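# Swap a fluorescent tube for an LED tube

## Task

Remove the old fluorescent tube from the light fixture and set it lying flat on the carton's floor; the carton is loose and must finish resting flat and entirely on the bench; then seat the LED tube, white side upward, locked into both lampholders. The glass tube must not break: it shatters if it moves fast while ungripped (for example a drop of more than a few centimetres), if it moves fast while touching anything other than the robot, or if it strikes the LED tube fast.

## Robot and tools

Robot: two UF850-style six-joint arms, left_arm and right_arm, each with a parallel two-finger gripper and a wrist camera. Calibrated base poses in the scene frame: left_arm at (+0.034, +0.423, +0.028) m, quat_wxyz (+1.000, 0, 0, -0.006); right_arm at (-0.047, -0.452, +0.028) m, quat_wxyz (+1.000, 0, 0, +0.010). Both bases have +z up.

Frames: the scene frame has its origin at table-top height between the bases, +z up, +x out over the table, left_arm on the +y side (image left/right do not match arm names). All hand positions, quaternions, velocities, targets and wrist camera poses are in that arm's own base frame; fixed cameras and the table use the scene frame. Printed hand poses can be off by a few centimetres, more at long reach. The gripper's fingers point along its +z and open and close along its y. end_effector_position is the point between the closed pads, roughly 2 cm short of the fingertips; closing pushes the tips about 10 mm further along +z, mostly while the pads are over 40 mm apart.

Row layout (used by execute_actions and move): 16 numbers, always both arms: left_arm x, y, z (metres), qw, qx, qy, qz (w first), opening; then the same eight for right_arm. x, y, z and the quaternion are an absolute pose of the gripper in that arm's base frame. Opening runs from -1 (closed) to +1 (fully open, 0.084 m). To hold an arm still, resend the exact pose from the last result taken before it stopped, plus its wanted opening, in every call; to keep orientation, repeat one fixed quaternion rather than copying a drifted readout. A 0 opening is a real command, so resend the present opening to leave a gripper alone.

execute_actions(actions, cameras): actions is a list of actions; each action is a table of up to 15 rows, one row per 1/30 s step, the last row held to fill 15 steps. An empty list just returns state and images. A target more than 0.6 m from the gripper's current position along any of its own axes gets the action refused for both arms; a malformed action, or a failing first action, rejects the whole call. Each step the controller clamps the command to within 70 mm and 16 degrees of the measured pose, so one action may fall short; read "Hand target" and command the remainder next time. Results come back with the last 5 steps still pending ("Kept back") or none; pending steps keep heading to your last row, so to hold, resend that row.

move(target, speed, blend, opening_speed, blocking, cameras): target is one 16-number row or a list of up to 15 rows, all absolute poses, no 0.6 m check. Grippers travel straight lines, sharing a 10 s cap. speed is m/s, 0.002 to 0.5, default 0.25 (rotation up to twice that in rad/s), one value or one per target. blend (m) rounds corners of a list; 0 stops at each point. opening_speed (at least 0.2 per second on the -1..+1 scale) ramps fingers. Openings in later rows apply only after all arms stop there. blocking=false returns after about 0.5 s while the move runs; a new move replaces it. Paths ignore obstacles and the other arm; faster moves lag and overshoot more, especially with a straight arm, and contact hits harder. Do not route close past an arm's own base (it can flip the shoulder). The "move:" line reports the ending (done, off_target, moving, held, fault) and limits (paced = clipped, held = steps withheld). done means within 3 mm and 2 degrees; neither done nor off_target says anything about contact.

wait(seconds 0 to 10, cameras): lets time pass holding the last commands; a running move continues. stop(cameras): brakes a running move, dropping pending steps. zoom_image(camera, region): camera is cam_high, cam_left_wrist or cam_right_wrist; region [x0, y0, x1, y1] pixels, at most 504 by 504, origin top-left. clear_fault(arm): clears a reported torque fault on left_arm or right_arm. read_manual(section): licence texts only. finished_scene(scene): give the current scene number; irreversible, and the goal must hold without the robot.

Results: Joint positions (last entry is measured finger gap in metres), joint torques (raw drive output including gravity, with offsets and noise), grip_measured on the opening scale, Tool commands, Hand target, velocities (omitted when joints read "within noise"), and a Wrist depth line: 7x7 median depths in mm per wrist camera, rows split by " / ", valid 195 to 3000 mm, "-" for no value; transparent things are invisible to it. Images: cam_high, cam_left_wrist, cam_right_wrist, each 672x504.

Gripping: command an opening well under grip_measured to squeeze (about 24 N per pad up to about 6 cm width); a fast close can squeeze harder. Being gentle with the glass tube matters: move slowly while it touches the fixture, never release it above the carton floor, keep it away from the LED tube, and do not tip or shove the carton off the bench.

Hazards: contact torque reaching a joint limit (waist 52.2, shoulder 52.2, elbow 43.5, forearm roll 23.4, wrist pitch 14.2, wrist roll 15.7 N m; held weight counts) causes a torque fault; the arm backs off and stays stopped until clear_fault. Motors heat when holding loads, stretched out or pushing unreachably; MOTOR HOT appears at 65 °C and at 80 °C the arm brakes for 30 to 60 s or more. A clearance check withholds commands bringing arms too close, but not finger motion and not reliably; hard contact between arms can fail the task. Loose objects may be nudged occasionally, and anything left off the table fails the task. The simulation keeps running while you compose replies.

Each tool is called in YAML: its name, and indented under it one key for each argument.

## Session

execute_actions:
  actions: []

Scene clock: 0.00 s.
left_arm: end_effector_position=(+0.5646, -0.4676, +0.1208) grip_measured=+1.00 end_effector_quat_wxyz=(-0.286, -0.188, +0.919, -0.196) | right_arm: end_effector_position=(+0.5557, -0.1749, +0.1915) grip_measured=+1.00 end_effector_quat_wxyz=(+0.254, +0.417, -0.547, +0.680)
Joint positions: left_arm=[-0.482 -1.179 -1.937 -0.76 -1.132 2.723 0.084] | right_arm=[0.12 -0.937 -0.994 -1.748 -1.616 -2.636 0.084]
Joint velocities: within noise
Joint torques (N m): no reading
Wrist depth (mm): cam_left_wrist=[642 593 561 522 489 466 440 / 573 531 505 465 415 395 361 / 506 473 452 398 404 384 364 / 453 433 295 374 362 334 311 / 410 394 319 298 260 245 240 / 375 362 341 310 282 265 250 / 349 338 323 313 297 273 248] | cam_right_wrist=[2013 1896 1808 1710 1641 1588 1525 / 2031 1930 1862 1766 1682 1625 1527 / 2061 1947 1860 1794 1693 1599 1564 / 2094 1969 1900 1821 1738 1650 1577 / 2124 2006 1944 1851 1767 1663 1618 / 2152 2057 1976 1888 1759 1697 1613 / 2239 2080 1982 1889 1822 1719 1654]
Hand target: left_arm +0.5646, -0.4676, +0.1208; -0.286, -0.188, +0.919, -0.196 | right_arm +0.5558, -0.1749, +0.1915; +0.254, +0.417, -0.547, +0.680
Tool commands: left_gripper/opening=+1.0 right_gripper/opening=+1.0

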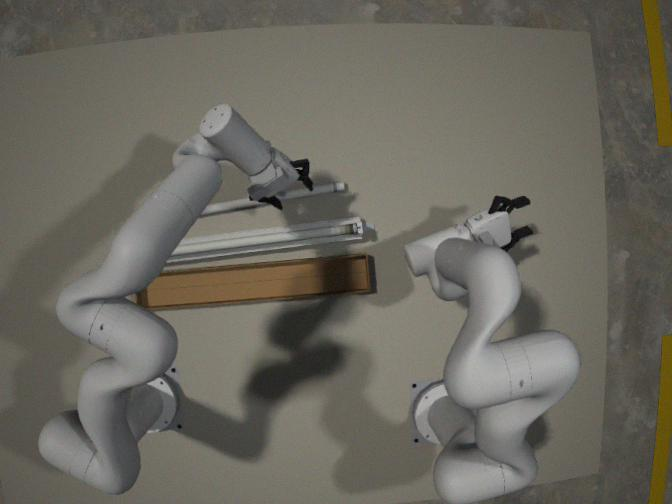

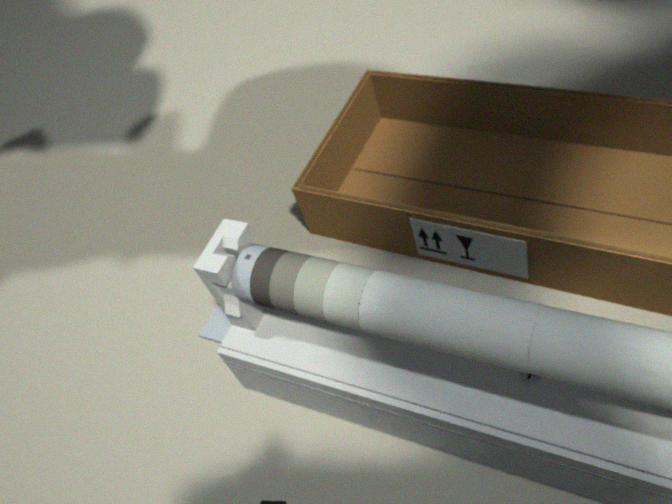

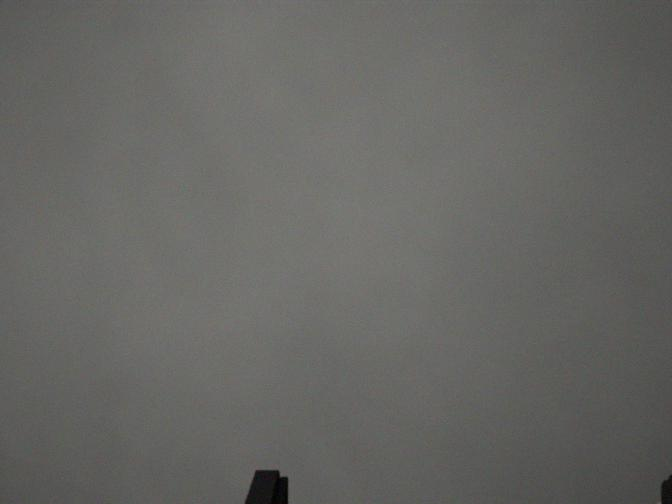

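move:
  target:
    - [0.40,-0.20,0.35,0,0.7071,0.7071,0,1,0.5,0.1,0.4,0,0.7071,-0.7071,0,1]

Scene clock: 5.57 s.
left_arm: end_effector_position=(+0.4000, -0.2000, +0.3499) grip_measured=+1.00 end_effector_quat_wxyz=(+0.000, +0.707, +0.707, +0.000) | right_arm: end_effector_position=(+0.5000, +0.1000, +0.4000) grip_measured=+1.00 end_effector_quat_wxyz=(+0.000, +0.707, -0.707, +0.000)
Joint positions: left_arm=[-0.464 -0.063 -0.936 0 -0.873 4.248 0.084] | right_arm=[0.197 -0.181 -1.183 0 -1.002 -4.515 0.084]
Joint velocities: within noise
Joint torques (N m): left_arm=[1.03 11.99 -24.99 0.37 0.36 -0.13] | right_arm=[4.78 31.31 -20.05 -0.69 -0.38 -0.67]
Wrist depth (mm): cam_left_wrist=[509 508 508 507 509 508 506 / 508 509 503 504 470 508 505 / 508 508 504 504 471 507 506 / 510 509 505 503 434 506 507 / 510 508 504 503 431 507 507 / 509 508 503 504 435 506 506 / 509 508 503 505 428 506 507] | cam_right_wrist=[557 556 557 556 556 559 557 / 556 557 556 557 558 559 560 / 557 560 558 560 558 559 561 / 561 559 561 562 559 560 561 / 557 559 558 559 561 562 560 / 561 563 561 562 562 561 561 / 562 560 564 565 557 563 561]
Hand target: left_arm +0.4000, -0.2000, +0.3500; +0.000, +0.707, +0.707, +0.000 | right_arm +0.5000, +0.1000, +0.4000; +0.000, +0.707, -0.707, +0.000
Off the commanded pose: left_arm 0.000 m, 0 deg | right_arm 0.000 m, 0 deg.
move: done

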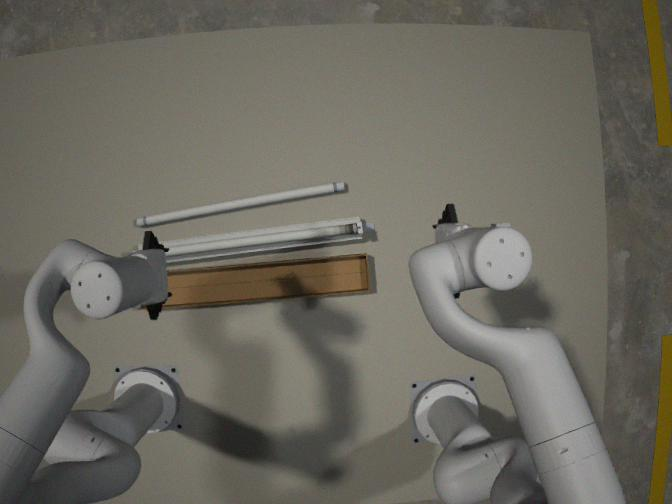

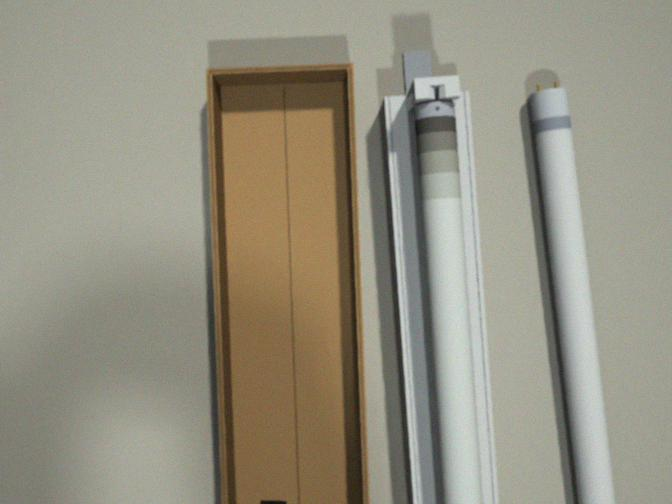

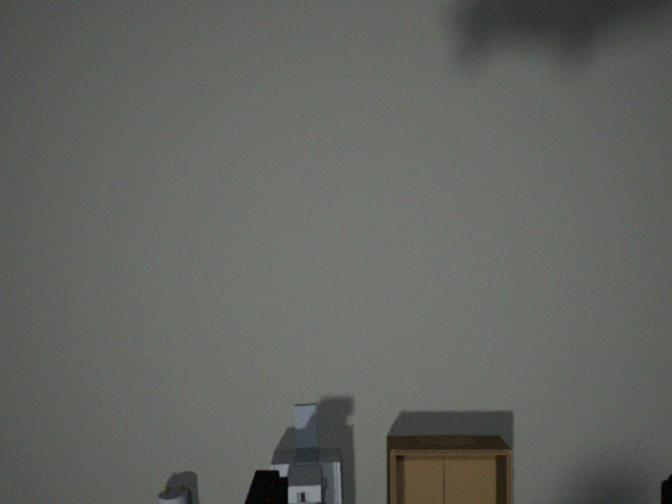

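zoom_image:
  camera: "cam_left_wrist"
  region: [370, 40, 620, 228]

move:
  target:
    - [0.40,-0.20,0.35,0,0.7071,0.7071,0,1,0.55,0.19,0.32,0,0.7071,-0.7071,0,1]
  cameras: ["cam_right_wrist"]

Scaled by 2.016.

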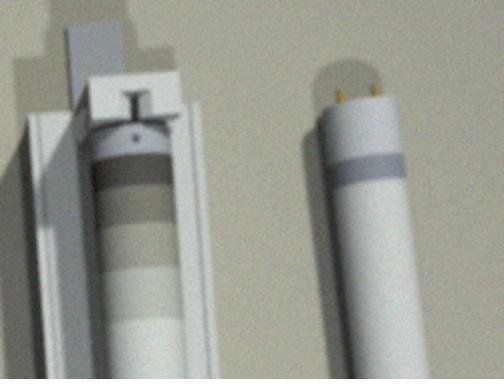

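Scene clock: 7.40 s.
left_arm: end_effector_position=(+0.4000, -0.2000, +0.3500) grip_measured=+1.00 end_effector_quat_wxyz=(+0.000, +0.707, +0.707, +0.000) | right_arm: end_effector_position=(+0.5500, +0.1899, +0.3202) grip_measured=+1.00 end_effector_quat_wxyz=(+0.000, +0.707, -0.707, +0.000)
Joint positions: left_arm=[-0.464 -0.063 -0.936 0 -0.873 4.249 0.084] | right_arm=[0.332 -0.417 -1.297 0 -0.88 -4.38 0.084]
Joint velocities: within noise
Joint torques (N m): left_arm=[0.65 12.48 -25.94 0.09 0.35 -0.04] | right_arm=[4.79 40.62 -20.08 -0.75 -0.38 -0.34]
Wrist depth (mm): cam_left_wrist=[509 507 509 508 508 508 507 / 508 509 504 504 470 508 507 / 509 509 504 503 469 507 507 / 508 508 503 503 435 507 505 / 508 509 503 504 431 508 506 / 510 508 504 505 434 508 506 / 508 508 504 503 426 508 505] | cam_right_wrist=[479 476 478 479 479 479 479 / 478 477 479 479 480 480 479 / 479 480 481 478 481 479 479 / 479 480 479 479 479 481 483 / 479 481 480 480 481 483 483 / 479 480 481 444 482 477 483 / 480 481 479 412 482 478 484]
Hand target: left_arm +0.4000, -0.2000, +0.3500; +0.000, +0.707, +0.707, +0.000 | right_arm +0.5500, +0.1900, +0.3200; +0.000, +0.707, -0.707, +0.000
Off the commanded pose: left_arm 0.000 m, 0 deg | right_arm 0.000 m, 0 deg.
move: done
Images, in order (width x height): cam_right_wrist 672x504.

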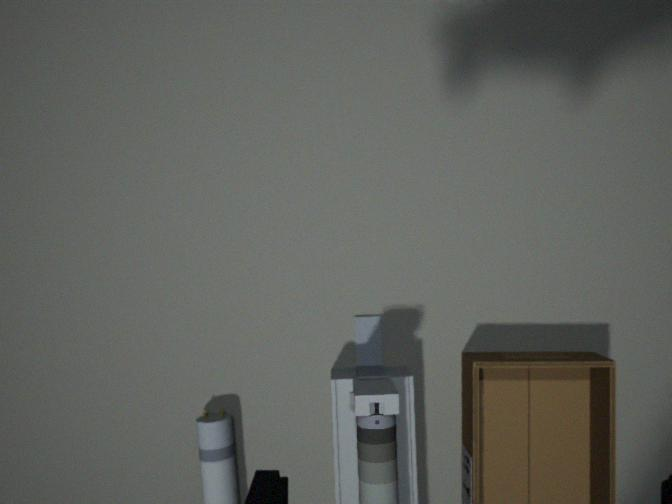

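move:
  target:
    - [0.40,-0.10,0.24,0,0.7071,0.7071,0,1,0.55,0.29,0.22,0,0.7071,-0.7071,0,1]
  cameras: ["cam_right_wrist","cam_left_wrist"]

zoom_image:
  camera: "cam_right_wrist"
  region: [100, 130, 500, 430]

zoom_image:
  camera: "cam_left_wrist"
  region: [272, 100, 672, 400]

Scene clock: 9.70 s.
left_arm: end_effector_position=(+0.4000, -0.1001, +0.2402) grip_measured=+1.00 end_effector_quat_wxyz=(+0.000, +0.707, +0.707, +0.000) | right_arm: end_effector_position=(+0.5501, +0.2899, +0.2202) grip_measured=+1.00 end_effector_quat_wxyz=(+0.000, +0.707, -0.707, +0.000)
Joint positions: left_arm=[-0.245 -0.122 -0.724 0 -0.601 4.467 0.084] | right_arm=[0.485 -0.617 -1.348 0 -0.73 -4.227 0.084]
Joint velocities: within noise
Joint torques (N m): left_arm=[1.29 13.68 -23.58 -0.39 0.38 -0.09] | right_arm=[4.37 45.21 -18.5 -0.21 -0.5 -0.47]
Wrist depth (mm): cam_left_wrist=[399 399 399 398 398 399 397 / 400 399 398 398 398 397 398 / 400 399 399 398 398 397 397 / 399 398 395 394 358 399 376 / 398 398 394 394 361 398 382 / 399 399 394 394 361 398 376 / 398 399 394 394 361 397 375] | cam_right_wrist=[379 377 378 378 379 378 379 / 378 379 379 378 380 380 379 / 379 378 380 379 380 380 380 / 380 379 380 381 343 375 376 / 378 380 379 381 343 377 376 / 381 381 380 380 344 378 378 / 381 381 382 382 344 378 378]
Hand target: left_arm +0.4000, -0.1000, +0.2400; +0.000, +0.707, +0.707, +0.000 | right_arm +0.5500, +0.2900, +0.2200; +0.000, +0.707, -0.707, +0.000
Off the commanded pose: left_arm 0.000 m, 0 deg | right_arm 0.000 m, 0 deg.
move: done
Images, in order (width x height): cam_left_wrist 672x504, cam_right_wrist 672x504.

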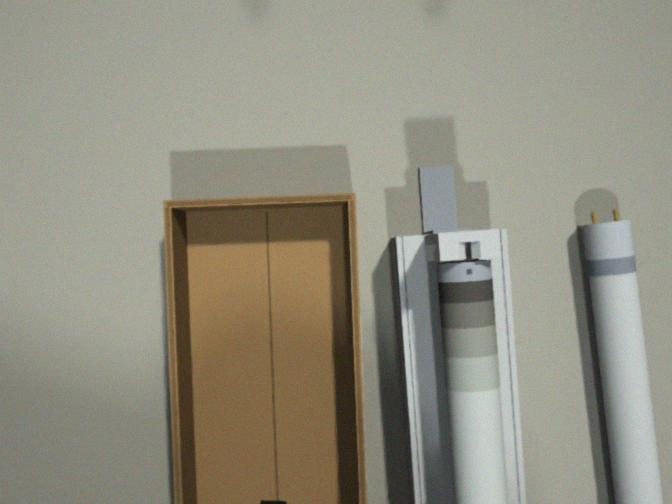

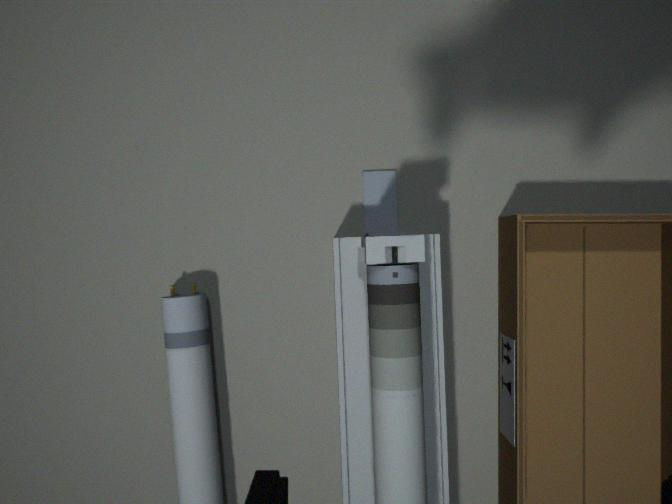

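Scaled by 1.260.

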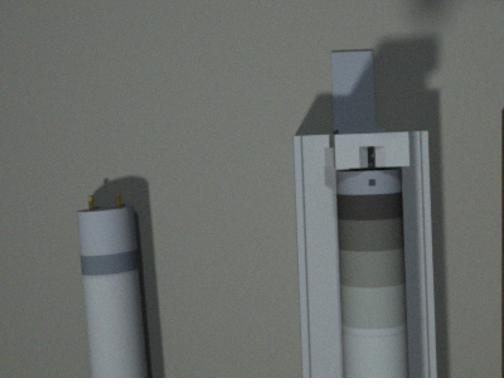

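Scaled by 1.260.

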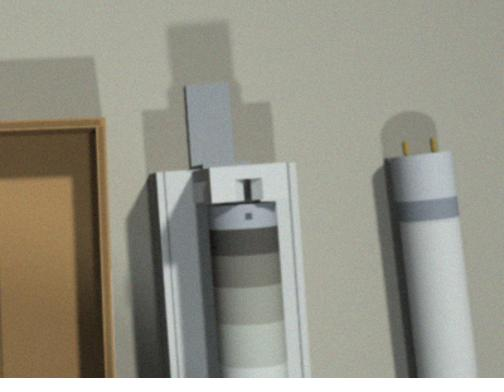

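move:
  target:
    - [0.40,-0.10,0.24,0,0.7071,0.7071,0,1,0.55,0.29,0.22,0,0.7071,-0.7071,0,1]
    - [0.64,-0.14,0.10,-0.2706,0.6533,0.6533,-0.2706,1,0.55,0.29,0.22,0,0.7071,-0.7071,0,1]
  cameras: ["cam_high","cam_left_wrist"]

zoom_image:
  camera: "cam_left_wrist"
  region: [100, 100, 500, 400]

Scene clock: 13.53 s.
left_arm: end_effector_position=(+0.6400, -0.1400, +0.1001) grip_measured=+1.00 end_effector_quat_wxyz=(-0.270, +0.653, +0.653, -0.271) | right_arm: end_effector_position=(+0.5500, +0.2900, +0.2200) grip_measured=+1.00 end_effector_quat_wxyz=(+0.000, +0.707, -0.707, +0.000)
Joint positions: left_arm=[-0.171 -1.5 -2.466 -0.122 -1.743 4.57 0.084] | right_arm=[0.485 -0.618 -1.348 0 -0.73 -4.227 0.084]
Joint velocities: within noise
Joint torques (N m): left_arm=[-0.48 36.41 -25.05 -0.7 -0.85 -0.13] | right_arm=[4.59 44.2 -18.31 -0.17 -0.36 -0.36]
Wrist depth (mm): cam_left_wrist=[626 482 411 344 307 268 244 / 593 481 410 344 296 268 244 / 588 313 329 343 286 267 244 / 618 315 328 340 285 267 244 / 621 446 328 335 282 267 244 / 615 305 327 331 278 266 244 / 617 303 327 328 273 266 243] | cam_right_wrist=[377 377 379 377 378 379 379 / 378 377 378 379 378 379 379 / 379 378 380 380 381 380 380 / 380 380 379 380 342 377 377 / 379 380 379 381 342 376 377 / 380 381 380 381 343 378 378 / 379 381 380 381 344 378 378]
Hand target: left_arm +0.6400, -0.1400, +0.1000; -0.271, +0.653, +0.653, -0.271 | right_arm +0.5500, +0.2900, +0.2200; +0.000, +0.707, -0.707, +0.000
Off the commanded pose: left_arm 0.000 m, 0 deg | right_arm 0.000 m, 0 deg.
move: done
Images, in order (width x height): cam_high 672x504, cam_left_wrist 672x504.

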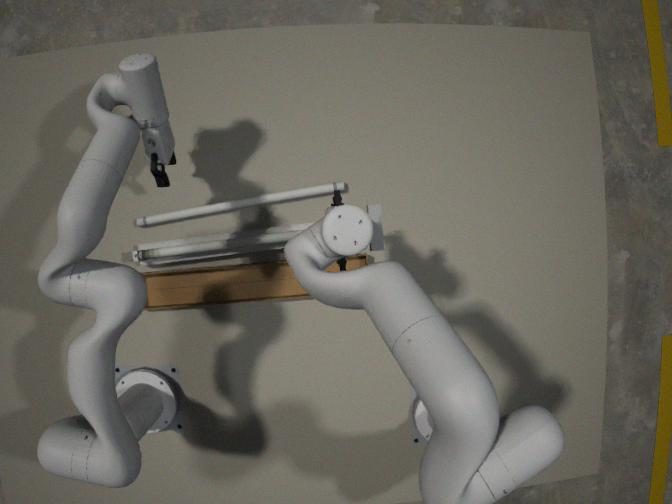

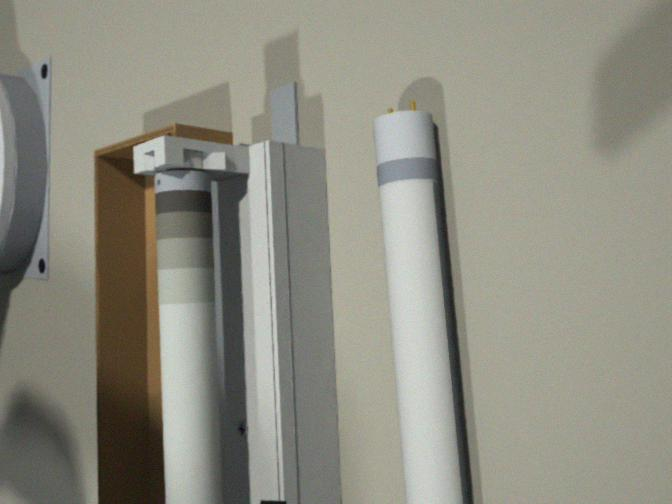

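Scaled by 1.260.

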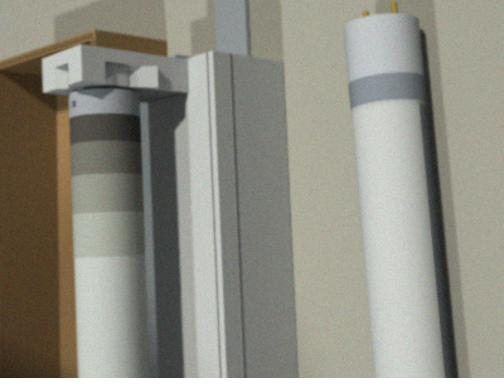

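move:
  target:
    - [0.56,-0.12,0.22,0,0.7071,0.7071,0,1,0.55,0.29,0.22,0,0.7071,-0.7071,0,1]
    - [0.4625,-0.10,0.115,0,0.7071,0.7071,0,1,0.55,0.29,0.22,0,0.7071,-0.7071,0,1]
  cameras: ["cam_left_wrist"]

zoom_image:
  camera: "cam_left_wrist"
  region: [240, 160, 440, 310]

Scene clock: 16.97 s.
left_arm: end_effector_position=(+0.4627, -0.1000, +0.1152) grip_measured=+1.00 end_effector_quat_wxyz=(+0.000, +0.707, +0.707, +0.000) | right_arm: end_effector_position=(+0.5500, +0.2900, +0.2200) grip_measured=+1.00 end_effector_quat_wxyz=(+0.000, +0.707, -0.707, +0.000)
Joint positions: left_arm=[-0.213 -0.494 -0.848 0 -0.353 4.499 0.084] | right_arm=[0.485 -0.618 -1.348 0 -0.73 -4.227 0.084]
Joint velocities: within noise
Joint torques (N m): left_arm=[-0.39 20.63 -19.57 -0.49 0.35 -0.22] | right_arm=[4.97 44.05 -19.2 -0.58 -0.37 -0.47]
Wrist depth (mm): cam_left_wrist=[274 274 274 273 274 273 273 / 274 274 274 274 273 274 273 / 270 270 274 273 274 273 273 / 270 270 246 218 274 274 273 / 270 269 273 197 273 273 273 / 269 270 274 198 274 273 273 / 270 270 236 - 236 273 252] | cam_right_wrist=[378 377 378 377 379 380 380 / 377 379 379 379 380 379 379 / 378 379 378 380 379 379 380 / 379 379 379 379 342 375 376 / 379 380 381 379 343 378 377 / 381 380 381 381 343 377 378 / 381 380 380 381 345 378 377]
Hand target: left_arm +0.4625, -0.1000, +0.1150; +0.000, +0.707, +0.707, +0.000 | right_arm +0.5500, +0.2900, +0.2200; +0.000, +0.707, -0.707, +0.000
Off the commanded pose: left_arm 0.000 m, 0 deg | right_arm 0.000 m, 0 deg.
move: done
Images, in order (width x height): cam_left_wrist 672x504.

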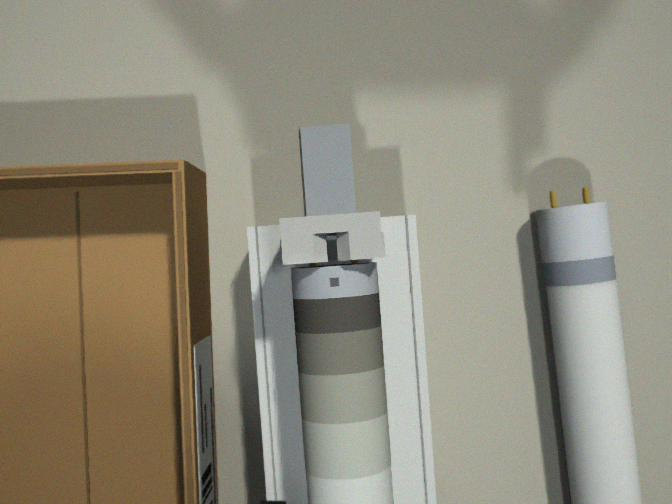

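Scaled by 2.520.

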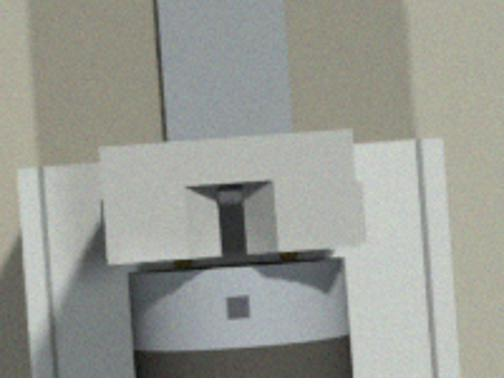

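move:
  target:
    - [0.42,-0.13,0.2,0,0.6793,0.7339,0,0.0,0.53,0.3377,0.2,0,0.7229,-0.6910,0,0.0]
    - [0.375,-0.1527,0.099,0.2600,0.6276,0.6780,0.2809,0.0,0.485,0.3377,0.099,-0.2767,0.6679,-0.6384,0.2644,0.0]

Scene clock: 22.40 s.
left_arm: end_effector_position=(+0.3750, -0.1527, +0.0990) grip_measured=-0.01 end_effector_quat_wxyz=(+0.260, +0.628, +0.678, +0.281) | right_arm: end_effector_position=(+0.4850, +0.3377, +0.0990) grip_measured=-0.01 end_effector_quat_wxyz=(-0.277, +0.668, -0.638, +0.264)
Joint positions: left_arm=[-0.686 -0.455 -0.318 -0.682 0.888 4.591 0.044] | right_arm=[0.813 -0.668 -0.82 -2.249 -0.682 -1.738 0.044]
Joint velocities: within noise
Joint torques (N m): left_arm=[-0.25 12.83 -10.81 -1.59 1.47 -0.11] | right_arm=[6.22 36.98 -12.09 -2.14 -2.13 -0.26]
Wrist depth (mm): cam_left_wrist=[- 211 221 279 315 398 503 / - 211 209 222 205 377 504 / 195 212 218 229 205 378 503 / 195 212 216 229 204 378 505 / 195 212 214 230 205 379 504 / 195 212 213 230 212 399 504 / 195 212 202 222 212 399 506] | cam_right_wrist=[612 503 406 357 305 264 237 / 611 503 408 356 208 230 244 / 611 505 407 355 207 230 244 / 611 504 407 330 208 231 244 / 610 504 408 331 208 231 244 / 613 504 407 331 208 232 244 / 612 505 407 - 208 232 244]
Hand target: left_arm +0.3750, -0.1527, +0.0990; +0.260, +0.628, +0.678, +0.281 | right_arm +0.4850, +0.3377, +0.0990; -0.277, +0.668, -0.638, +0.264
Off the commanded pose: left_arm 0.000 m, 0 deg | right_arm 0.000 m, 0 deg.
move: done; limits=paced

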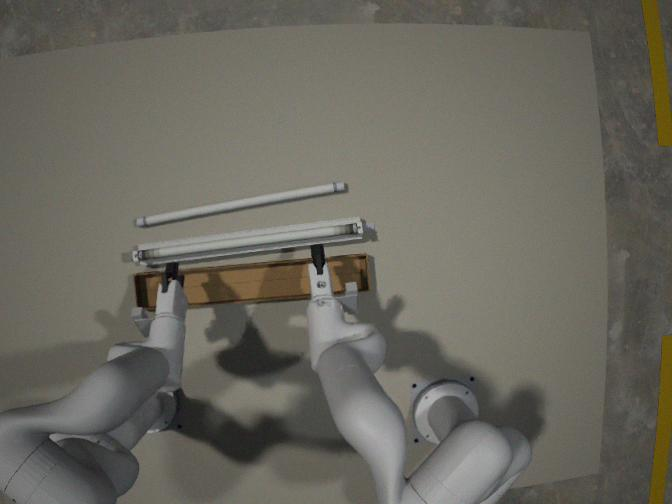

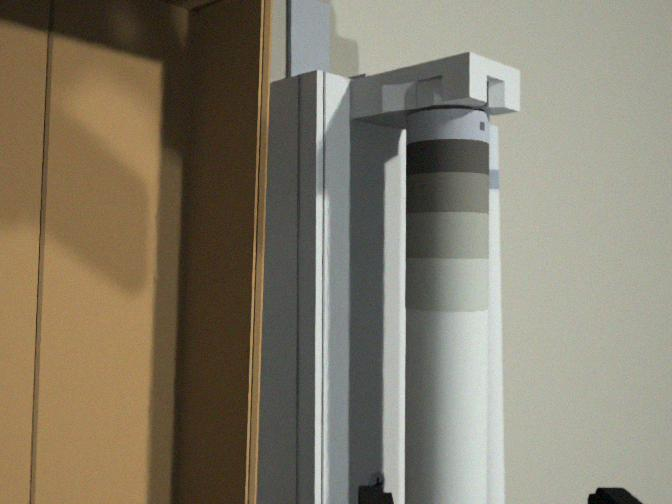

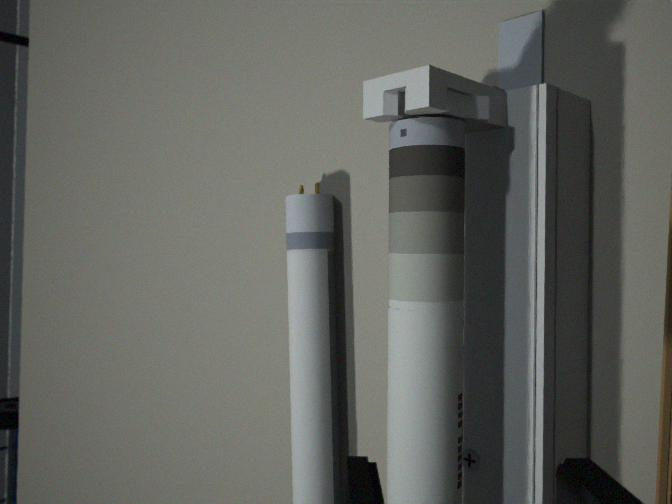

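move:
  target: [0.4328,-0.1482,0.0438,0.2600,0.6276,0.6780,0.2809,0.0,0.5415,0.3402,0.0424,-0.2767,0.6679,-0.6384,0.2644,0.0]
  speed: 0.06
  cameras: ["cam_left_wrist","cam_right_wrist"]

Scene clock: 24.50 s.
left_arm: end_effector_position=(+0.4327, -0.1482, +0.0439) grip_measured=-0.01 end_effector_quat_wxyz=(+0.260, +0.628, +0.678, +0.281) | right_arm: end_effector_position=(+0.5414, +0.3402, +0.0425) grip_measured=-0.01 end_effector_quat_wxyz=(-0.277, +0.668, -0.638, +0.264)
Joint positions: left_arm=[-0.555 -0.691 -0.481 -0.535 0.961 4.562 0.044] | right_arm=[0.734 -0.857 -0.981 -2.362 -0.693 -1.694 0.044]
Joint velocities: within noise
Joint torques (N m): left_arm=[-0.26 16.49 -8.93 -1.01 1.37 0] | right_arm=[4.06 42.22 -11.35 -1.15 -2.31 -0.46]
Wrist depth (mm): cam_left_wrist=[- - - - - - 345 / - - - - - - 346 / - - - - - 291 346 / - - - - - 292 347 / - - - - - 292 347 / - - - - - 292 348 / - - - - - 293 347] | cam_right_wrist=[500 383 342 - - - - / 499 380 324 - - - - / 497 381 324 - - - - / 500 382 324 - - - - / 500 383 325 - - - - / 500 381 324 - - - - / 502 406 309 - - - -]
Hand target: left_arm +0.4328, -0.1482, +0.0438; +0.260, +0.628, +0.678, +0.281 | right_arm +0.5415, +0.3402, +0.0424; -0.277, +0.668, -0.638, +0.264
Off the commanded pose: left_arm 0.000 m, 0 deg | right_arm 0.000 m, 0 deg.
move: done
Images, in order (width x height): cam_left_wrist 672x504, cam_right_wrist 672x504.

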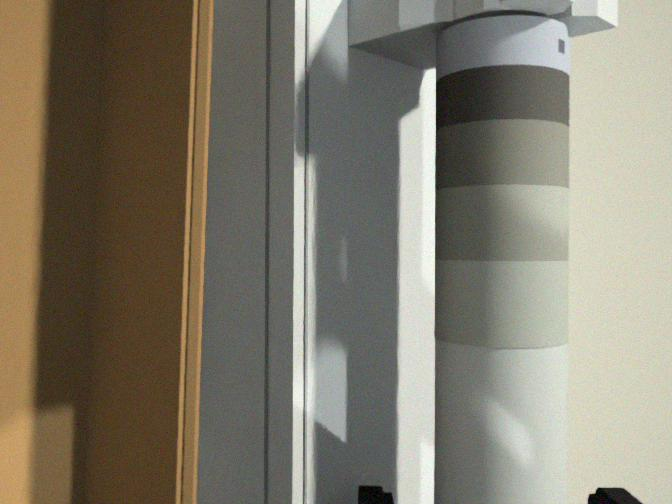

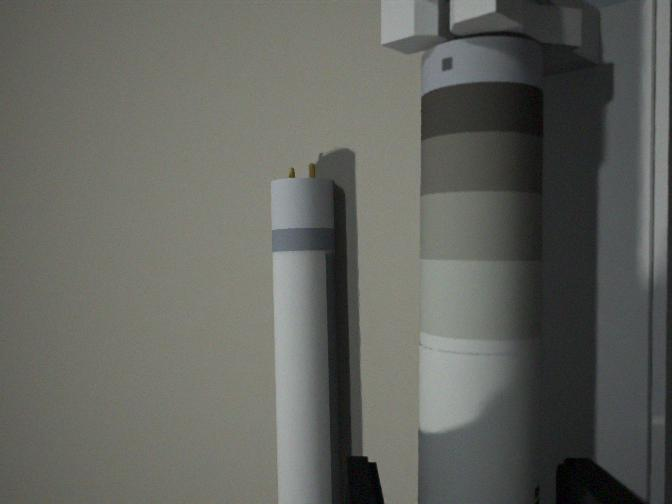

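move:
  target: [0.4331,-0.1482,0.0441,0.2600,0.6276,0.6780,0.2809,-0.8,0.5408,0.3402,0.0418,-0.2767,0.6679,-0.6384,0.2644,-0.8]
  speed: 0.06
  opening_speed: 0.6
  cameras: ["cam_left_wrist","cam_right_wrist"]

Scene clock: 26.27 s.
left_arm: end_effector_position=(+0.4328, -0.1481, +0.0439) grip_measured=-0.42 end_effector_quat_wxyz=(+0.260, +0.628, +0.678, +0.281) | right_arm: end_effector_position=(+0.5410, +0.3403, +0.0421) grip_measured=-0.42 end_effector_quat_wxyz=(-0.277, +0.668, -0.638, +0.265)
Joint positions: left_arm=[-0.555 -0.69 -0.481 -0.535 0.96 4.562 0.026] | right_arm=[0.734 -0.858 -0.981 -2.362 -0.695 -1.692 0.026]
Joint velocities: within noise
Joint torques (N m): left_arm=[3.65 18.51 -14.23 -1.9 3.42 0.19] | right_arm=[7.56 35.44 -6.89 -0.85 0.33 -0.37]
Wrist depth (mm): cam_left_wrist=[- - - - - - 344 / - - - - - - 345 / - - - - - - 345 / - - - - - - 345 / - - - - - - 345 / - - - - - - 346 / - - - - - - 346] | cam_right_wrist=[501 380 341 - - - - / 499 381 324 - - - - / 502 383 324 - - - - / 500 382 325 - - - - / 500 384 324 - - - - / 503 382 325 - - - - / 501 382 323 - - - -]
Hand target: left_arm +0.4331, -0.1482, +0.0441; +0.260, +0.628, +0.678, +0.281 | right_arm +0.5408, +0.3402, +0.0418; -0.277, +0.668, -0.638, +0.264
Off the commanded pose: left_arm 0.000 m, 0 deg | right_arm 0.000 m, 0 deg.
move: done
Images, in order (width x height): cam_left_wrist 672x504, cam_right_wrist 672x504.

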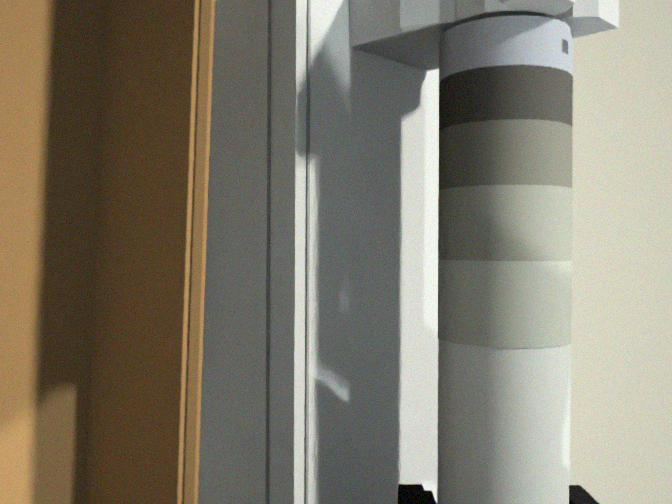

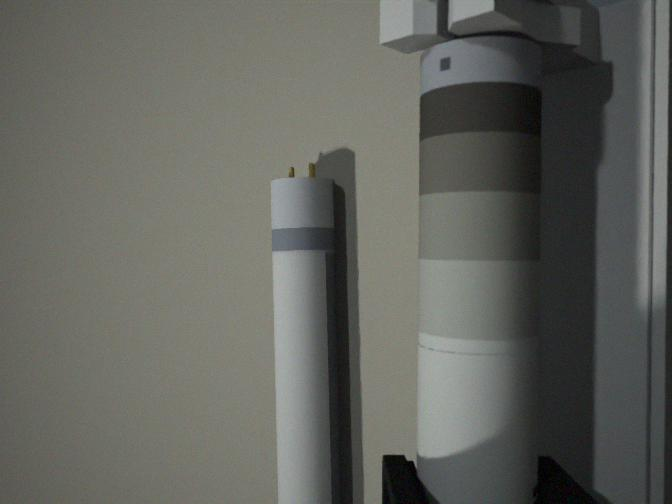

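move:
  target: [0.4369,-0.1478,0.0462,0.0887,0.6735,0.7276,0.0958,-0.8,0.5451,0.3405,0.0444,-0.0943,0.7167,-0.6851,0.0902,-0.8]
  speed: 0.15
  cameras: ["cam_left_wrist","cam_right_wrist"]

Scene clock: 30.30 s.
left_arm: end_effector_position=(+0.4364, -0.1482, +0.0462) grip_measured=-0.42 end_effector_quat_wxyz=(+0.088, +0.674, +0.728, +0.094) | right_arm: end_effector_position=(+0.5451, +0.3406, +0.0444) grip_measured=-0.42 end_effector_quat_wxyz=(-0.095, +0.717, -0.685, +0.091)
Joint positions: left_arm=[-0.388 -0.575 -0.675 -0.714 0.175 4.967 0.026] | right_arm=[0.611 -0.848 -1.223 -0.75 -0.206 -3.423 0.026]
Joint velocities: within noise
Joint torques (N m): left_arm=[4.88 22.6 -26.06 -1.3 5.54 0.16] | right_arm=[-7.42 43.54 -10.16 -1.98 -5.53 -0.44]
Wrist depth (mm): cam_left_wrist=[- - - - - - 222 / - - - - - - 219 / - - - - - - 220 / - - - - - - 220 / - - - - - - 222 / - - - - - - 222 / - - - - - - 222] | cam_right_wrist=[246 235 224 - - - - / 246 235 225 - - - - / 247 211 225 - - - - / 247 210 225 - - - - / 247 210 226 - - - - / 248 210 226 - - - - / 248 211 226 - - - -]
Hand target: left_arm +0.4369, -0.1478, +0.0462; +0.089, +0.673, +0.728, +0.096 | right_arm +0.5451, +0.3405, +0.0444; -0.095, +0.717, -0.685, +0.091
Off the commanded pose: left_arm 0.001 m, 0 deg | right_arm 0.000 m, 0 deg.
move: done
Images, in order (width x height): cam_left_wrist 672x504, cam_right_wrist 672x504.

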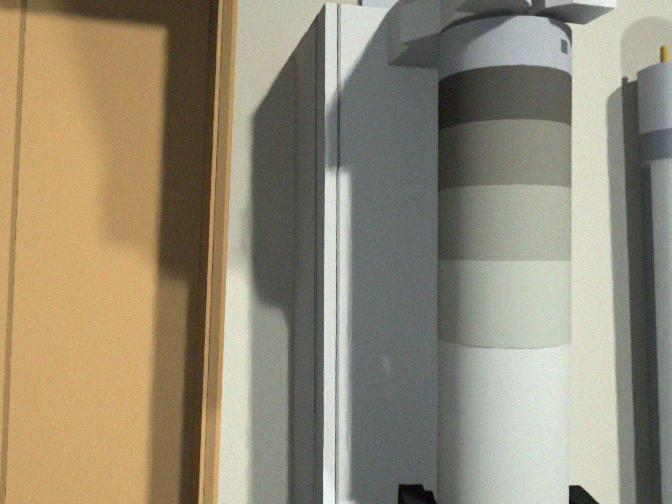

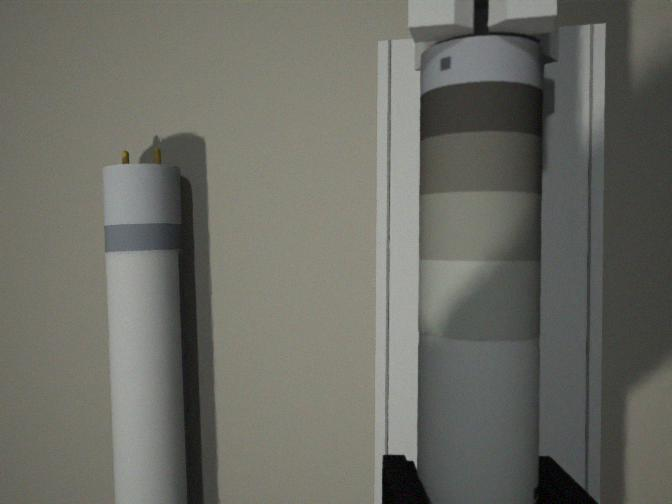

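Rotated with the gripper without slip. Continue.

move:
  target:
    - [0.4415,-0.1474,0.0462,-0.0887,0.6735,0.7276,-0.0958,-0.8,0.5497,0.3407,0.0444,0.0943,0.7167,-0.6851,-0.0902,-0.8]
    - [0.4456,-0.1471,0.0439,-0.2600,0.6276,0.6780,-0.2809,-0.8,0.5538,0.3409,0.0421,0.2767,0.6679,-0.6384,-0.2644,-0.8]
  speed: 0.15
  blend: 0.002

Scene clock: 34.60 s.
left_arm: end_effector_position=(+0.4424, -0.1467, +0.0443) grip_measured=-0.42 end_effector_quat_wxyz=(-0.263, +0.626, +0.677, -0.284) | right_arm: end_effector_position=(+0.5531, +0.3415, +0.0424) grip_measured=-0.42 end_effector_quat_wxyz=(+0.277, +0.667, -0.638, -0.266)
Joint positions: left_arm=[-0.213 -1.047 -1.414 -0.225 -1.151 4.598 0.026] | right_arm=[0.448 -1.506 -2.342 0.283 -1.581 -4.418 0.026]
Joint velocities: within noise
Joint torques (N m): left_arm=[11.62 38.88 -40.68 5.93 4.61 -0.08] | right_arm=[-18.27 54 -20.31 -9.22 4.56 -0.89]
Wrist depth (mm): cam_left_wrist=[406 399 265 - - - - / 408 398 275 - - - - / 426 398 276 - - - - / 488 397 277 - - - - / 486 420 278 - - - - / 484 420 280 - - - - / 484 420 280 - - - -] | cam_right_wrist=[- - - - - 310 374 / - - - - - 248 375 / - - - - - 288 379 / - - - - - 289 380 / - - - - - 291 383 / - - - - - 292 383 / - - - - - 295 386]
Hand target: left_arm +0.4456, -0.1471, +0.0439; -0.260, +0.628, +0.678, -0.281 | right_arm +0.5538, +0.3409, +0.0421; +0.277, +0.668, -0.638, -0.264
Off the commanded pose: left_arm 0.003 m, 1 deg | right_arm 0.001 m, 0 deg.
move: done

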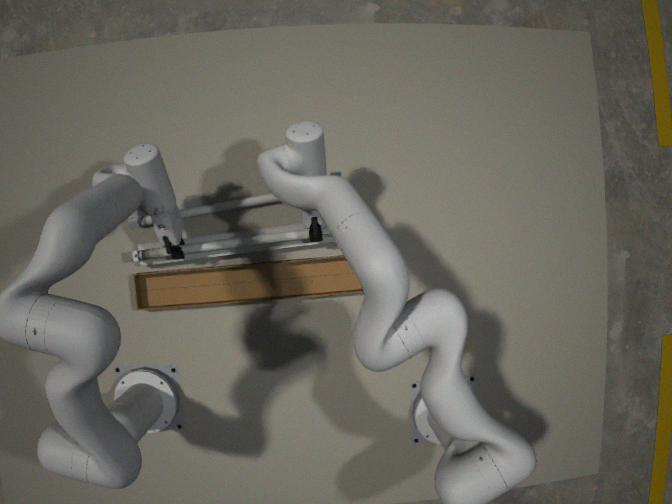

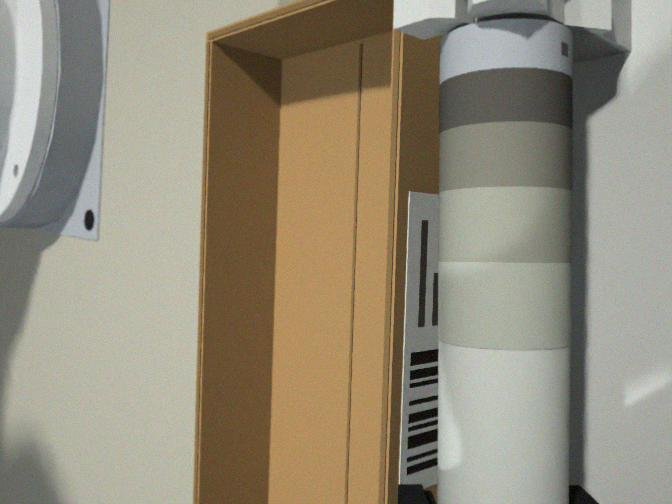

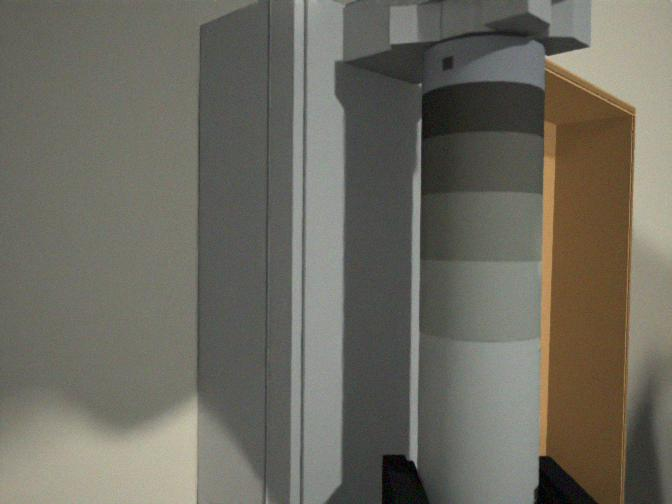

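move:
  target:
    - [0.4426,-0.1468,0.0443,-0.2600,0.6276,0.6780,-0.2809,-0.8,0.5533,0.3414,0.0424,0.2767,0.6679,-0.6384,-0.2644,-0.8]
    - [0.4426,-0.1468,0.0573,-0.2600,0.6276,0.6780,-0.2809,-0.8,0.5533,0.3414,0.0554,0.2767,0.6679,-0.6384,-0.2644,-0.8]
  speed: 0.03
  cameras: ["cam_left_wrist","cam_right_wrist"]

Scene clock: 35.70 s.
left_arm: end_effector_position=(+0.4423, -0.1468, +0.0572) grip_measured=-0.42 end_effector_quat_wxyz=(-0.260, +0.627, +0.678, -0.281) | right_arm: end_effector_position=(+0.5533, +0.3416, +0.0553) grip_measured=-0.42 end_effector_quat_wxyz=(+0.276, +0.668, -0.638, -0.265)
Joint positions: left_arm=[-0.214 -1.016 -1.397 -0.224 -1.155 4.595 0.026] | right_arm=[0.448 -1.476 -2.317 0.282 -1.583 -4.416 0.026]
Joint velocities: within noise
Joint torques (N m): left_arm=[9.54 37.43 -35.13 5.04 2.84 -0.06] | right_arm=[-17.91 67.88 -24.85 -7.28 -0.48 -0.64]
Wrist depth (mm): cam_left_wrist=[412 418 283 - - - - / 412 417 284 - - - - / 439 418 285 - - - - / 511 418 286 - - - - / 510 417 288 - - - - / 507 417 290 - - - - / 507 415 282 - - - -] | cam_right_wrist=[- - - - - 317 403 / - - - - - 283 404 / - - - - - 300 406 / - - - - - 299 409 / - - - - - 299 410 / - - - - - 299 414 / - - - - - 300 416]
Hand target: left_arm +0.4426, -0.1468, +0.0573; -0.260, +0.628, +0.678, -0.281 | right_arm +0.5533, +0.3414, +0.0554; +0.277, +0.668, -0.638, -0.264
Off the commanded pose: left_arm 0.000 m, 0 deg | right_arm 0.000 m, 0 deg.
move: done
Images, in order (width x height): cam_left_wrist 672x504, cam_right_wrist 672x504.

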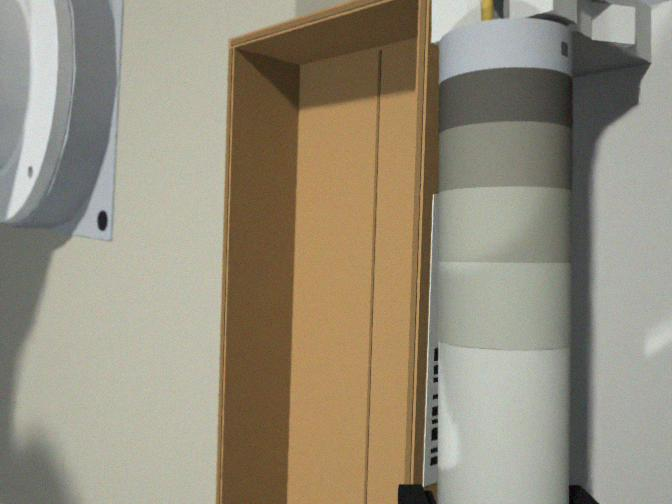

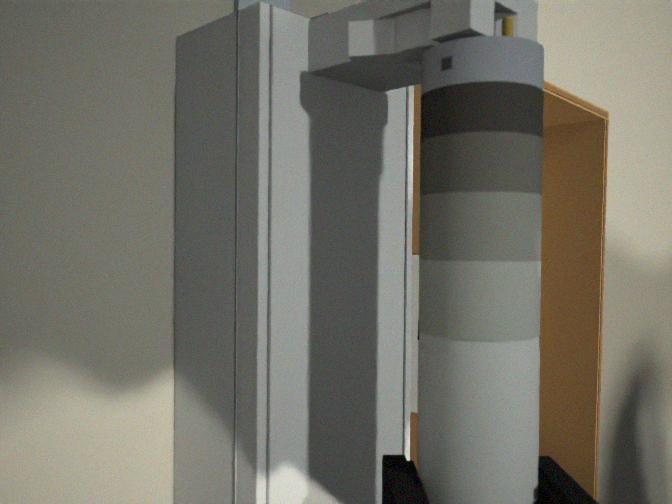

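move:
  target:
    - [0.4426,-0.1468,0.145,-0.2600,0.6276,0.6780,-0.2809,-0.8,0.5533,0.3414,0.143,0.2767,0.6679,-0.6384,-0.2644,-0.8]
    - [0.437,-0.1475,0.19,0,0.6793,0.7339,0,-0.8,0.548,0.341,0.188,0,0.7229,-0.6910,0,-0.8]
    - [0.345,-0.1475,0.19,0,0.6793,0.7339,0,-0.8,0.456,0.341,0.188,0,0.7229,-0.6910,0,-0.8]
  speed: 0.15
  blend: 0.01

Scene clock: 40.53 s.
left_arm: end_effector_position=(+0.3455, -0.1478, +0.1901) grip_measured=-0.42 end_effector_quat_wxyz=(+0.001, +0.679, +0.734, +0.000) | right_arm: end_effector_position=(+0.4564, +0.3419, +0.1882) grip_measured=-0.42 end_effector_quat_wxyz=(-0.001, +0.723, -0.691, +0.000) end_effector_velocity=(-0.001, +0.001, -0.001) end_effector_angular_velocity=(+0.002, -0.001, +0.000)
Joint positions: left_arm=[-0.404 -0.135 -0.593 0 -0.456 4.231 0.026] | right_arm=[0.643 -0.548 -1.156 0.001 -0.605 -4.116 0.026]
Joint velocities: left_arm=[within noise] | right_arm=[0.002 0.002 0.004 0.001 0.005 0.001 0]
Joint torques (N m): left_arm=[10.7 10.02 -10.05 4.48 -4.02 0.35] | right_arm=[-19.92 36.24 -6.97 -7.79 -7.68 -0.62]
Wrist depth (mm): cam_left_wrist=[349 349 349 - 349 348 347 / 348 348 348 - 335 348 348 / 348 348 348 - 345 - 311 / 349 348 348 - 345 - 311 / 349 349 349 - 344 - 311 / 349 348 349 - 344 - 311 / 349 349 349 - - - 311] | cam_right_wrist=[345 346 345 345 346 347 346 / 346 346 293 - - 347 347 / 347 346 310 - - 343 348 / 348 347 311 - - 344 347 / 349 349 311 - - 342 349 / 349 349 312 - - 345 349 / 350 350 312 - - 350 349]
Hand target: left_arm +0.3450, -0.1475, +0.1900; +0.000, +0.679, +0.734, +0.000 | right_arm +0.4560, +0.3410, +0.1880; +0.000, +0.723, -0.691, +0.000
Off the commanded pose: left_arm 0.001 m, 0 deg | right_arm 0.001 m, 0 deg.
move: done

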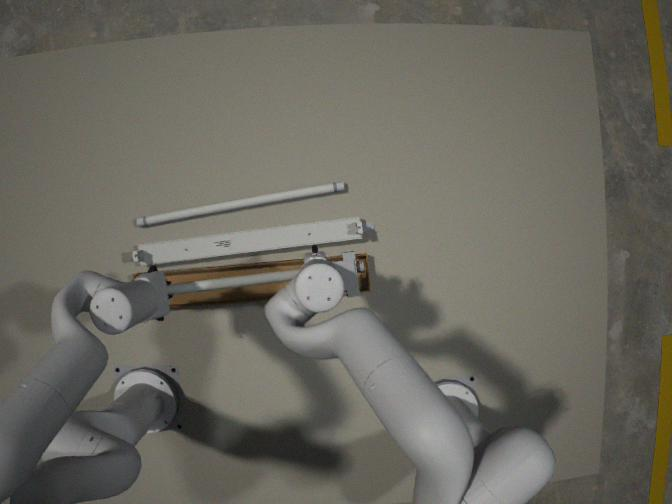

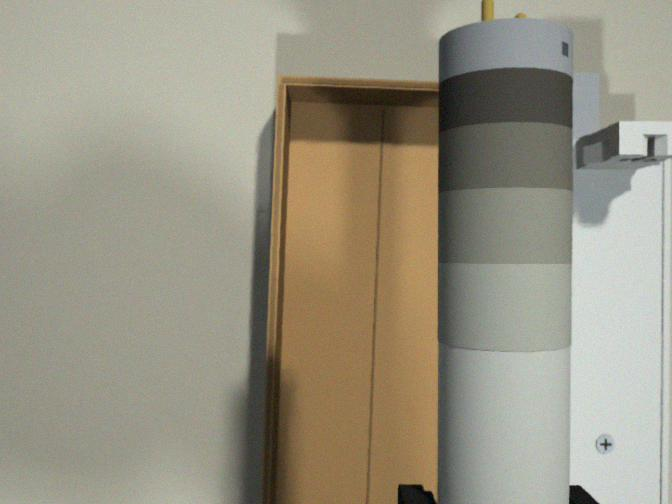

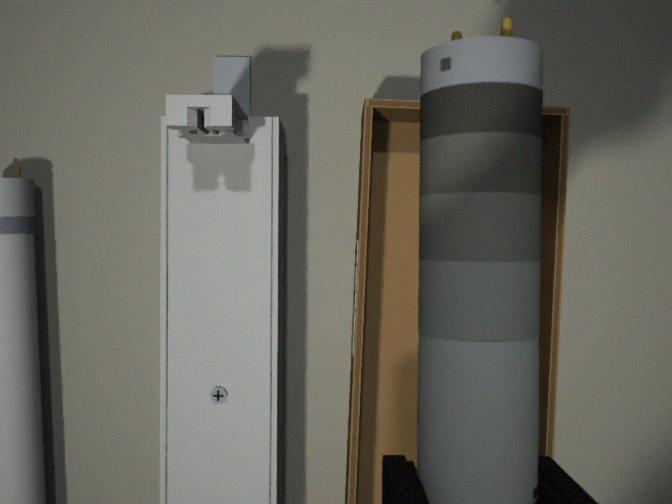

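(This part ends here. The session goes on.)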